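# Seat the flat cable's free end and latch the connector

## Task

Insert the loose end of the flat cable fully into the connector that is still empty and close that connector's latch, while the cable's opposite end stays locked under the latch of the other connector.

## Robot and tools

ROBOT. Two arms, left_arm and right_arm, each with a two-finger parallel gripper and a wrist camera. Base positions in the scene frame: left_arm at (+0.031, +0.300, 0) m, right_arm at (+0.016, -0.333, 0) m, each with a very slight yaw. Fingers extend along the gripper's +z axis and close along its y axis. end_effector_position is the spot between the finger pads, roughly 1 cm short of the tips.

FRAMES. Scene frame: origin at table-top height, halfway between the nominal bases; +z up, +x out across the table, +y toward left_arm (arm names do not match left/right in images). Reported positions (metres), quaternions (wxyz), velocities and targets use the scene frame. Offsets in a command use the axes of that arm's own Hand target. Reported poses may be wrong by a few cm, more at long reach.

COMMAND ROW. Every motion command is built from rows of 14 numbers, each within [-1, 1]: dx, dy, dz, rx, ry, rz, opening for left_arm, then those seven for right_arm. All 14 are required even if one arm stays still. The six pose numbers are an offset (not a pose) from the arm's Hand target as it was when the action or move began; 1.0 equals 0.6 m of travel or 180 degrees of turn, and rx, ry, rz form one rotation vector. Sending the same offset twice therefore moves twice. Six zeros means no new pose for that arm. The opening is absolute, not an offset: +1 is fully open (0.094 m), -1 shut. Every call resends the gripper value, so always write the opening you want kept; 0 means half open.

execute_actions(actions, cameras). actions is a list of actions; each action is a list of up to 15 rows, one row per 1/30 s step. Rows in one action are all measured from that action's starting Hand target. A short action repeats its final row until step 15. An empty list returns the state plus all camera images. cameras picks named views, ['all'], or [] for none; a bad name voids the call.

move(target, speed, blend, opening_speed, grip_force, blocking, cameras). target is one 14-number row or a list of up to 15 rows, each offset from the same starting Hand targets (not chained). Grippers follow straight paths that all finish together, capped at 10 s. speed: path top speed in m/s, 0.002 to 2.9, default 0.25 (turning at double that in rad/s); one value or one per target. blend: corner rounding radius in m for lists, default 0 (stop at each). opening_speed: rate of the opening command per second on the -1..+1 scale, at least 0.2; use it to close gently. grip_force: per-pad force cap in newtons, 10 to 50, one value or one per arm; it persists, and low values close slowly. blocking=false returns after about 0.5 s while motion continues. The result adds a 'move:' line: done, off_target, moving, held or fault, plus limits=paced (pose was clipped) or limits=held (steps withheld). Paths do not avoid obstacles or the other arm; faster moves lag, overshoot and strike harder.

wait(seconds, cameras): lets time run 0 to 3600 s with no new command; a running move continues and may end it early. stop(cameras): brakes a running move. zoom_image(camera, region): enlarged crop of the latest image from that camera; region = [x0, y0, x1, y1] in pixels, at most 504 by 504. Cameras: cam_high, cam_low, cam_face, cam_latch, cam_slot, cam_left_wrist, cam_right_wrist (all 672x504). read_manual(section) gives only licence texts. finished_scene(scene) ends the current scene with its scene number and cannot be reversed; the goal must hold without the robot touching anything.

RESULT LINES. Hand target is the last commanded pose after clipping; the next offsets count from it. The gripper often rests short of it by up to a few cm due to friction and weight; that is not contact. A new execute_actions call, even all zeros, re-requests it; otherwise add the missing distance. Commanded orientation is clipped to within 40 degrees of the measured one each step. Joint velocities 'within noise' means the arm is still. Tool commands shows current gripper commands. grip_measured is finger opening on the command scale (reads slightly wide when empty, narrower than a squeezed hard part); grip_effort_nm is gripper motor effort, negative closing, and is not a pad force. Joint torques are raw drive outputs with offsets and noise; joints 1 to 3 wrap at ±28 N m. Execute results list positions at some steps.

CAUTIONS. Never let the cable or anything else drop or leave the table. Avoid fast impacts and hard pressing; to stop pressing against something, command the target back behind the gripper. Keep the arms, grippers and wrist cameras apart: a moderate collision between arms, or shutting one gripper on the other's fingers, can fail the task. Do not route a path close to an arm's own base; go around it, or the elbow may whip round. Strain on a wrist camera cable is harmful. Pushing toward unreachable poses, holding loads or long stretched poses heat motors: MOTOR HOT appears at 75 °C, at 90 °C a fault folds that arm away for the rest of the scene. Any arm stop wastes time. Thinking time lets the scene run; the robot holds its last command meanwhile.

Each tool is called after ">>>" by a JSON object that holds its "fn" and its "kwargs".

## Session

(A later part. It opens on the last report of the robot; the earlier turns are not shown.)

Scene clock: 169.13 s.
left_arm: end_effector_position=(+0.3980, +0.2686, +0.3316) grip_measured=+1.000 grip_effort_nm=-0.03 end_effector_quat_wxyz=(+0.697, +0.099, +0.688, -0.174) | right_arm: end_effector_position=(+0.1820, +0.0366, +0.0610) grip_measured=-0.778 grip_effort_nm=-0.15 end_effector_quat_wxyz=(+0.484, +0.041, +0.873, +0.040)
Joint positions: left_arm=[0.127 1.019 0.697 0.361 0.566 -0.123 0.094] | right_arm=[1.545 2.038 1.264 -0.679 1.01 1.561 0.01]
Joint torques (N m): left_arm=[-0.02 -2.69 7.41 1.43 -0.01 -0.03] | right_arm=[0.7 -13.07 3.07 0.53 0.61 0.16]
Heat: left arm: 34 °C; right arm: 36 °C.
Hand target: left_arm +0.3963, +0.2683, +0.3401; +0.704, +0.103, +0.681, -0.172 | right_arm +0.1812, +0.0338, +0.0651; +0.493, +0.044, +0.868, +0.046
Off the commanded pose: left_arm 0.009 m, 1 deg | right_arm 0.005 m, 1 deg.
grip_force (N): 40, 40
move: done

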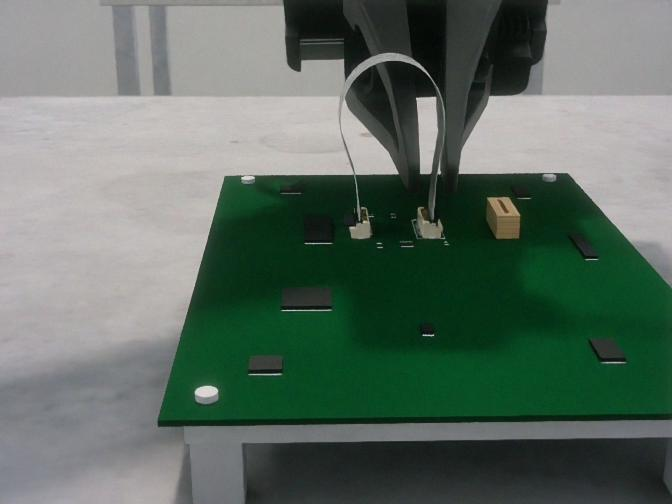

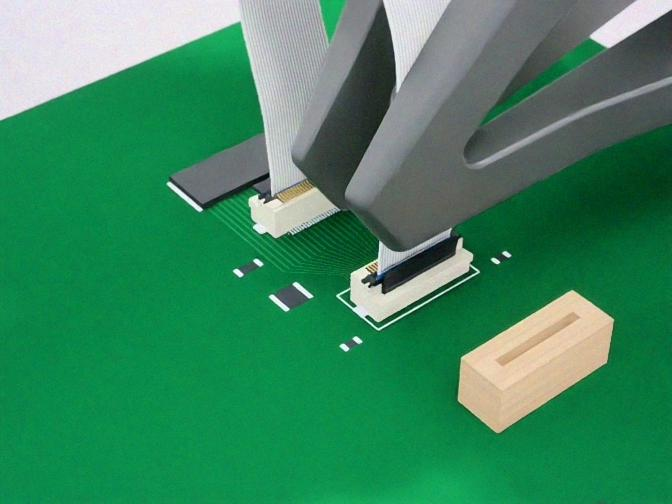

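>>> {"fn": "move", "kwargs": {"target": [0,0,0,0,0,0,1,0.014,-0.008,0.005,0,0,0,-0.78], "speed": 0.03, "cameras": ["cam_latch","cam_slot"]}}

>>> {"fn": "zoom_image", "kwargs": {"camera": "cam_latch", "region": [360, 120, 520, 250]}}

Scene clock: 172.60 s.
left_arm: end_effector_position=(+0.3980, +0.2686, +0.3316) grip_measured=+1.000 grip_effort_nm=-0.03 end_effector_quat_wxyz=(+0.697, +0.099, +0.688, -0.174) | right_arm: end_effector_position=(+0.1800, +0.0326, +0.0535) grip_measured=-0.778 grip_effort_nm=-0.15 end_effector_quat_wxyz=(+0.484, +0.042, +0.873, +0.043)
Joint positions: left_arm=[0.127 1.019 0.697 0.361 0.566 -0.123 0.094] | right_arm=[1.55 2.038 1.229 -0.646 1.01 1.57 0.01]
Joint torques (N m): left_arm=[-0.05 -2.63 7.46 1.42 -0.01 -0.01] | right_arm=[0.66 -12.37 3.47 0.51 0.6 0.16]
Heat: left arm: 35 °C; right arm: 36 °C.
Hand target: left_arm +0.3963, +0.2683, +0.3401; +0.704, +0.103, +0.681, -0.172 | right_arm +0.1793, +0.0301, +0.0558; +0.493, +0.044, +0.868, +0.046
Off the commanded pose: left_arm 0.009 m, 1 deg | right_arm 0.003 m, 1 deg.
grip_force (N): 40, 40
move: done

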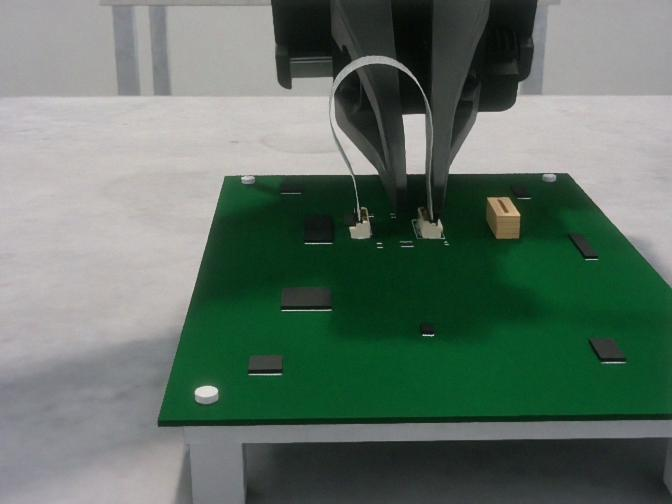

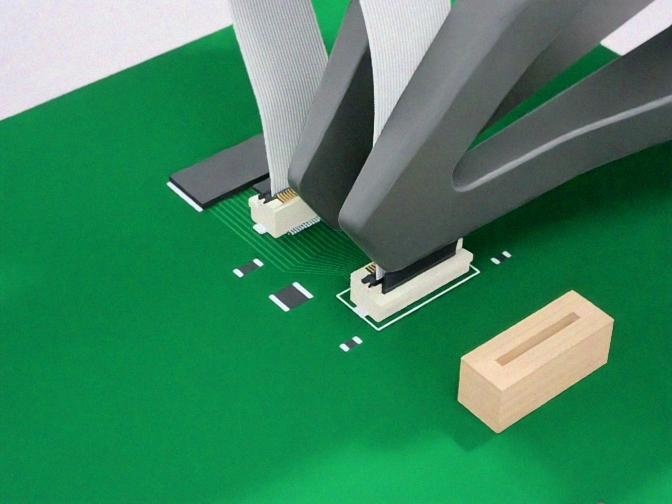

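Scaled by 3.150.

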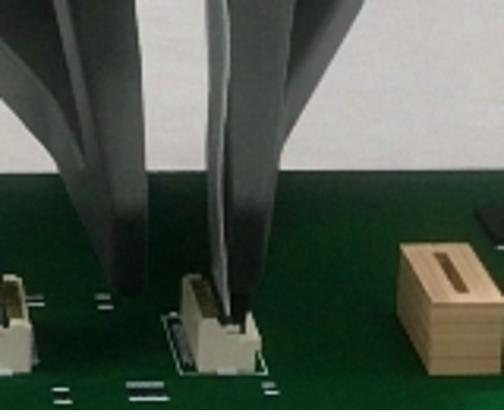

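>>> {"fn": "move", "kwargs": {"target": [0,0,0,0,0,0,1,0.014,-0.002,0.005,0,0,0,-0.78], "speed": 0.03}}

>>> {"fn": "move", "kwargs": {"target": [0,0,0,0,0,0,1,0.012,-0.002,0.005,0,0,0,-0.78], "speed": 0.03, "cameras": ["cam_latch","cam_slot"]}}

>>> {"fn": "zoom_image", "kwargs": {"camera": "cam_latch", "region": [360, 120, 520, 250]}}

Scene clock: 175.83 s.
left_arm: end_effector_position=(+0.3980, +0.2686, +0.3316) grip_measured=+1.000 grip_effort_nm=-0.03 end_effector_quat_wxyz=(+0.697, +0.099, +0.688, -0.174) | right_arm: end_effector_position=(+0.1792, +0.0331, +0.0529) grip_measured=-0.778 grip_effort_nm=-0.15 end_effector_quat_wxyz=(+0.487, +0.046, +0.871, +0.050)
Joint positions: left_arm=[0.127 1.019 0.697 0.361 0.566 -0.123 0.094] | right_arm=[1.554 2.038 1.219 -0.627 1.018 1.579 0.01]
Joint torques (N m): left_arm=[-0.05 -2.63 7.41 1.45 -0.01 -0.03] | right_arm=[0.77 -10.4 3.26 0.58 0.6 0.16]
Heat: left arm: 35 °C; right arm: 35 °C.
Hand target: left_arm +0.3963, +0.2683, +0.3401; +0.704, +0.103, +0.681, -0.172 | right_arm +0.1775, +0.0301, +0.0470; +0.492, +0.044, +0.868, +0.046
Off the commanded pose: left_arm 0.009 m, 1 deg | right_arm 0.007 m, 1 deg.
grip_force (N): 40, 40
move: done

Scene clock: 176.60 s.
left_arm: end_effector_position=(+0.3980, +0.2686, +0.3316) grip_measured=+1.000 grip_effort_nm=-0.03 end_effector_quat_wxyz=(+0.697, +0.099, +0.688, -0.174) | right_arm: end_effector_position=(+0.1789, +0.0345, +0.0519) grip_measured=-0.778 grip_effort_nm=-0.15 end_effector_quat_wxyz=(+0.491, +0.051, +0.868, +0.057)
Joint positions: left_arm=[0.127 1.019 0.697 0.361 0.566 -0.123 0.094] | right_arm=[1.558 2.042 1.211 -0.605 1.029 1.586 0.01]
Joint velocities: left_arm=[-0.007 -0.007 -0.002 0.037 -0.051 -0.154 0] | right_arm=[within noise]
Joint torques (N m): left_arm=[-0.01 -2.63 7.45 1.43 -0.01 -0.01] | right_arm=[0.81 -9.33 3.21 0.56 0.45 0.14]
Heat: left arm: 35 °C; right arm: 35 °C.
Hand target: left_arm +0.3963, +0.2683, +0.3401; +0.704, +0.103, +0.681, -0.172 | right_arm +0.1764, +0.0299, +0.0392; +0.492, +0.044, +0.868, +0.046
Off the commanded pose: left_arm 0.009 m, 1 deg | right_arm 0.014 m, 1 deg.
grip_force (N): 40, 40
move: off_target (right_arm)

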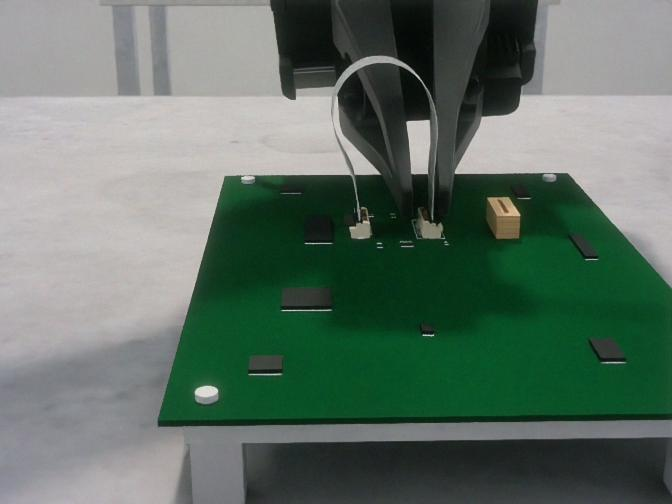

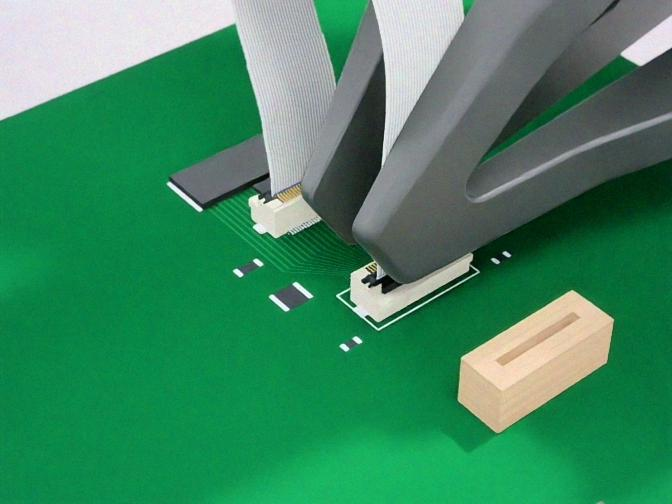

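Scaled by 3.150.

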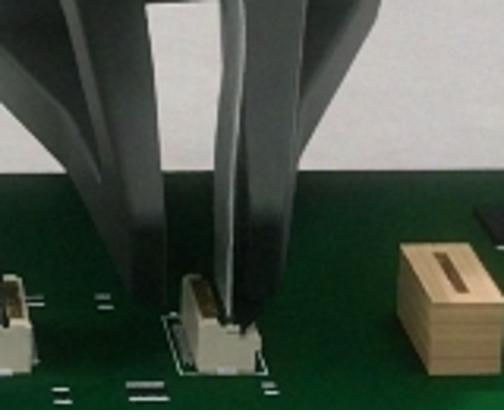

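>>> {"fn": "move", "kwargs": {"target": [0,0,0,0,0,0,1,0.012,-0.007,0.005,0,0,0,-0.78], "speed": 0.03}}

>>> {"fn": "move", "kwargs": {"target": [0,0,0,0,0,0,1,0.014,-0.004,0.006,0,0,0,-0.78], "speed": 0.03, "cameras": ["cam_latch","cam_slot"]}}

>>> {"fn": "zoom_image", "kwargs": {"camera": "cam_latch", "region": [360, 120, 520, 250]}}

Scene clock: 180.17 s.
left_arm: end_effector_position=(+0.3980, +0.2686, +0.3316) grip_measured=+1.000 grip_effort_nm=-0.03 end_effector_quat_wxyz=(+0.697, +0.099, +0.688, -0.174) | right_arm: end_effector_position=(+0.1793, +0.0352, +0.0481) grip_measured=-0.778 grip_effort_nm=-0.15 end_effector_quat_wxyz=(+0.499, +0.057, +0.862, +0.067)
Joint positions: left_arm=[0.127 1.019 0.697 0.361 0.566 -0.123 0.094] | right_arm=[1.561 2.05 1.19 -0.558 1.047 1.594 0.01]
Joint torques (N m): left_arm=[-0.03 -2.58 7.39 1.45 -0.01 -0.01] | right_arm=[0.79 -8.99 2.97 0.34 0.31 0.13]
Heat: left arm: 35 °C; right arm: 35 °C.
Hand target: left_arm +0.3963, +0.2683, +0.3401; +0.704, +0.103, +0.681, -0.172 | right_arm +0.1753, +0.0267, +0.0310; +0.493, +0.044, +0.868, +0.046
Off the commanded pose: left_arm 0.009 m, 1 deg | right_arm 0.019 m, 3 deg.
grip_force (N): 40, 40
move: off_target (right_arm)

Scene clock: 181.00 s.
left_arm: end_effector_position=(+0.3980, +0.2686, +0.3316) grip_measured=+1.000 grip_effort_nm=-0.03 end_effector_quat_wxyz=(+0.697, +0.099, +0.688, -0.174) | right_arm: end_effector_position=(+0.1795, +0.0347, +0.0473) grip_measured=-0.778 grip_effort_nm=-0.15 end_effector_quat_wxyz=(+0.509, +0.060, +0.856, +0.071)
Joint positions: left_arm=[0.127 1.019 0.697 0.361 0.566 -0.123 0.094] | right_arm=[1.567 2.058 1.179 -0.538 1.074 1.603 0.01]
Joint torques (N m): left_arm=[-0.05 -2.62 7.39 1.45 -0.01 -0.01] | right_arm=[0.4 -8.38 2.55 0.41 0.04 0.13]
Heat: left arm: 35 °C; right arm: 35 °C.
Hand target: left_arm +0.3963, +0.2683, +0.3401; +0.704, +0.103, +0.681, -0.172 | right_arm +0.1740, +0.0255, +0.0218; +0.493, +0.044, +0.868, +0.046
Off the commanded pose: left_arm 0.009 m, 1 deg | right_arm 0.028 m, 4 deg.
grip_force (N): 40, 40
move: off_target (right_arm)

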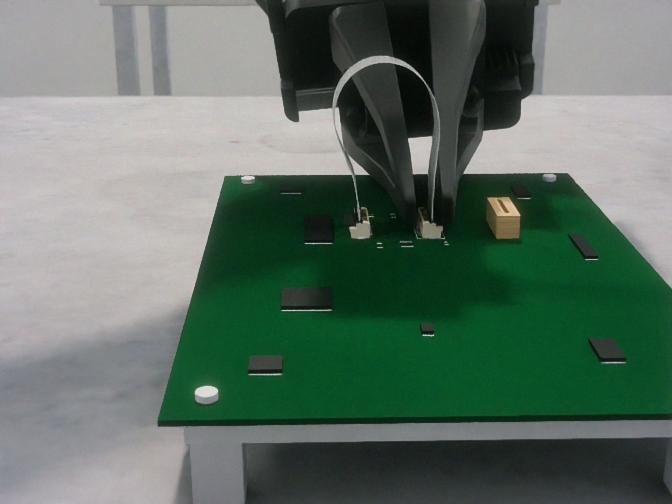

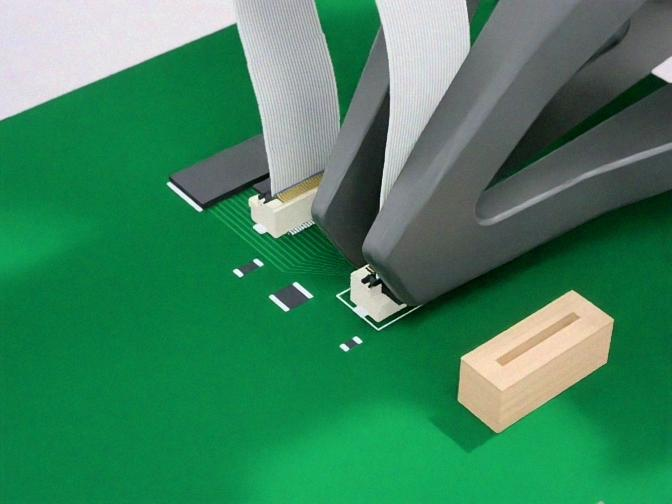

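Scaled by 3.150.

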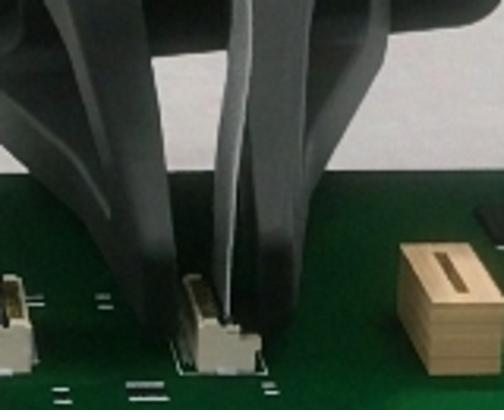

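>>> {"fn": "move", "kwargs": {"target": [0,0,0,0,0,0,1,0.013,-0.003,0.006,0,0,0,-0.78], "speed": 0.03, "cameras": ["cam_latch","cam_slot"]}}

>>> {"fn": "zoom_image", "kwargs": {"camera": "cam_latch", "region": [390, 170, 490, 250]}}

>>> {"fn": "zoom_image", "kwargs": {"camera": "cam_slot", "region": [320, 230, 490, 330]}}

Scene clock: 184.73 s.
left_arm: end_effector_position=(+0.3980, +0.2686, +0.3316) grip_measured=+1.000 grip_effort_nm=-0.03 end_effector_quat_wxyz=(+0.697, +0.099, +0.688, -0.174) | right_arm: end_effector_position=(+0.1794, +0.0346, +0.0463) grip_measured=-0.778 grip_effort_nm=-0.15 end_effector_quat_wxyz=(+0.520, +0.062, +0.848, +0.074)
Joint positions: left_arm=[0.127 1.019 0.697 0.361 0.566 -0.123 0.094] | right_arm=[1.573 2.069 1.171 -0.519 1.101 1.613 0.01]
Joint torques (N m): left_arm=[-0.08 -2.63 7.42 1.42 0 -0.02] | right_arm=[0.14 -7.51 2.37 0.44 -0.18 0.1]
Heat: left arm: 35 °C; right arm: 34 °C.
Hand target: left_arm +0.3963, +0.2683, +0.3401; +0.704, +0.103, +0.681, -0.172 | right_arm +0.1730, +0.0248, +0.0131; +0.493, +0.044, +0.868, +0.046
Off the commanded pose: left_arm 0.009 m, 1 deg | right_arm 0.035 m, 5 deg.
grip_force (N): 40, 40
move: off_target (right_arm)

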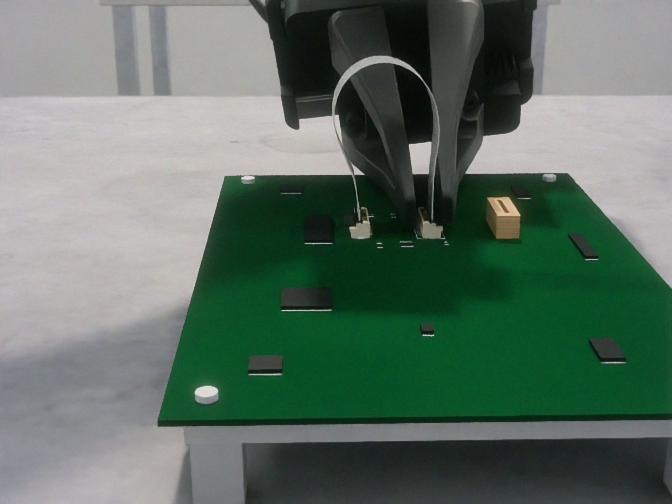

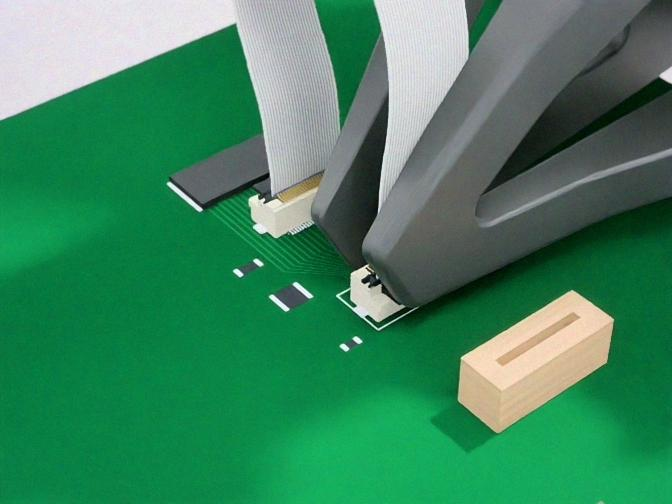

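Scaled by 5.040.

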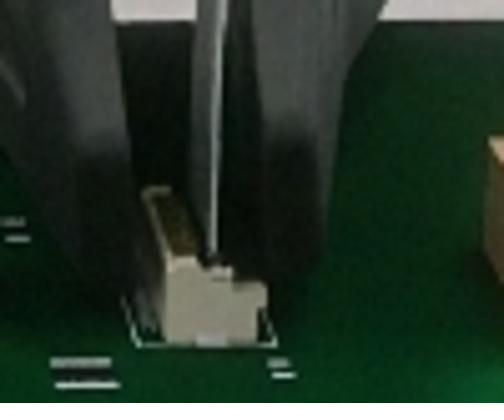

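Scaled by 2.965.

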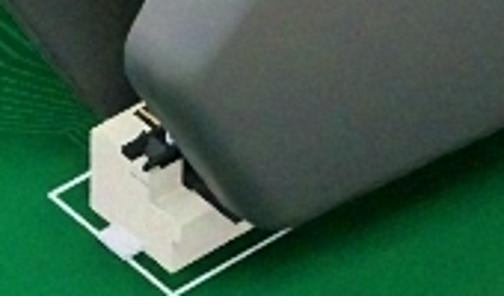

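>>> {"fn": "move", "kwargs": {"target": [0,0,0,0,0,0,1,0.012,0.002,0.005,0,0,0,-0.78], "speed": 0.03}}

>>> {"fn": "move", "kwargs": {"target": [[0,0,0,0,0,0,1,-0.07,0.014,-0.042,0,0,0,-0.78],[0,0,0,0,0,0,1,-0.083,0.014,-0.19,0,0,0,-0.72]], "speed": 0.06, "cameras": ["cam_latch","cam_slot"]}}

>>> {"fn": "zoom_image", "kwargs": {"camera": "cam_latch", "region": [360, 190, 480, 250]}}

>>> {"fn": "zoom_image", "kwargs": {"camera": "cam_slot", "region": [230, 130, 490, 330]}}

Scene clock: 188.70 s.
left_arm: end_effector_position=(+0.3980, +0.2686, +0.3316) grip_measured=+1.000 grip_effort_nm=-0.03 end_effector_quat_wxyz=(+0.697, +0.099, +0.688, -0.174) | right_arm: end_effector_position=(+0.1807, +0.0347, +0.0455) grip_measured=-0.778 grip_effort_nm=-0.15 end_effector_quat_wxyz=(+0.533, +0.065, +0.840, +0.075)
Joint positions: left_arm=[0.127 1.019 0.697 0.361 0.566 -0.123 0.094] | right_arm=[1.576 2.086 1.171 -0.508 1.132 1.624 0.01]
Joint torques (N m): left_arm=[-0.03 -2.63 7.43 1.44 -0.02 -0.01] | right_arm=[0.35 -7.13 2.52 0.46 -0.48 0.12]
Heat: left arm: 35 °C; right arm: 34 °C.
Hand target: left_arm +0.3963, +0.2683, +0.3401; +0.704, +0.103, +0.681, -0.172 | right_arm +0.1720, +0.0269, +0.0055; +0.492, +0.044, +0.868, +0.046
Off the commanded pose: left_arm 0.009 m, 1 deg | right_arm 0.042 m, 7 deg.
grip_force (N): 40, 40
move: off_target (right_arm)

Scene clock: 193.00 s.
left_arm: end_effector_position=(+0.3980, +0.2686, +0.3316) grip_measured=+1.000 grip_effort_nm=-0.03 end_effector_quat_wxyz=(+0.697, +0.099, +0.688, -0.174) | right_arm: end_effector_position=(+0.1020, +0.0177, +0.0929) grip_measured=-0.723 grip_effort_nm=0.08 end_effector_quat_wxyz=(+0.491, +0.034, +0.870, +0.024)
Joint positions: left_arm=[0.127 1.019 0.697 0.361 0.566 -0.123 0.094] | right_arm=[1.774 2.058 1.417 -1.219 1.001 2 0.013]
Joint torques (N m): left_arm=[-0.06 -2.71 7.45 1.43 -0.01 -0.02] | right_arm=[0.83 -13.46 6.49 -0.39 0.53 0.17]
Heat: left arm: 35 °C; right arm: 34 °C.
Hand target: left_arm +0.3963, +0.2683, +0.3401; +0.704, +0.103, +0.681, -0.172 | right_arm +0.0998, +0.0250, +0.1071; +0.492, +0.044, +0.868, +0.046
Off the commanded pose: left_arm 0.009 m, 1 deg | right_arm 0.016 m, 3 deg.
grip_force (N): 40, 40
move: off_target (right_arm); target 2's new opening was sent with right_arm's hand 0.016 m and 3 deg from that target

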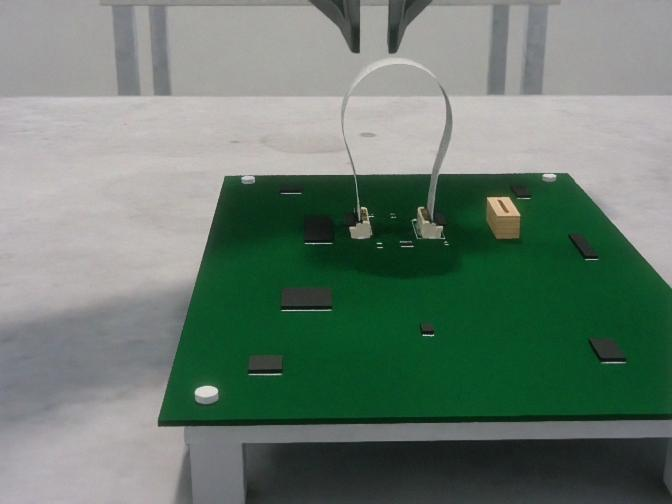

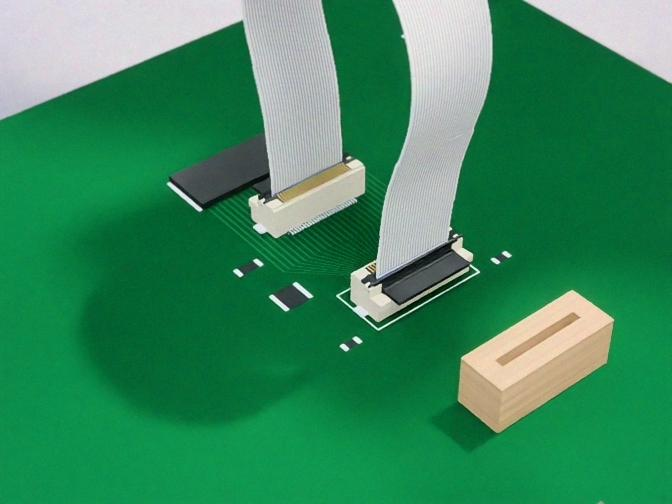

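Scaled by 4.200.

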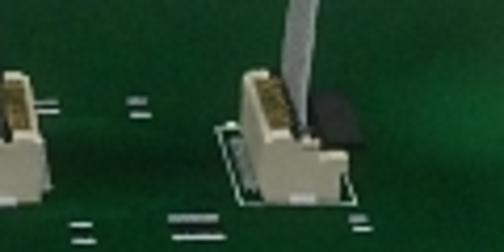

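Scaled by 1.938.

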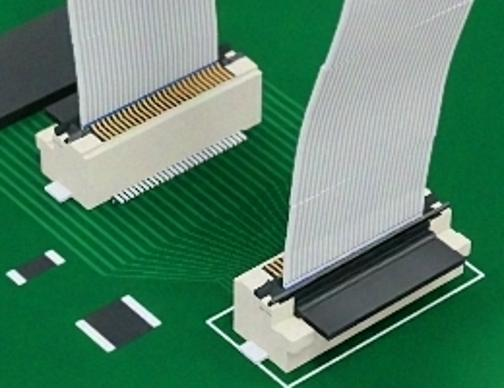

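>>> {"fn": "finished_scene", "kwargs": {"scene": 2}}

The scene is finished: the task was done.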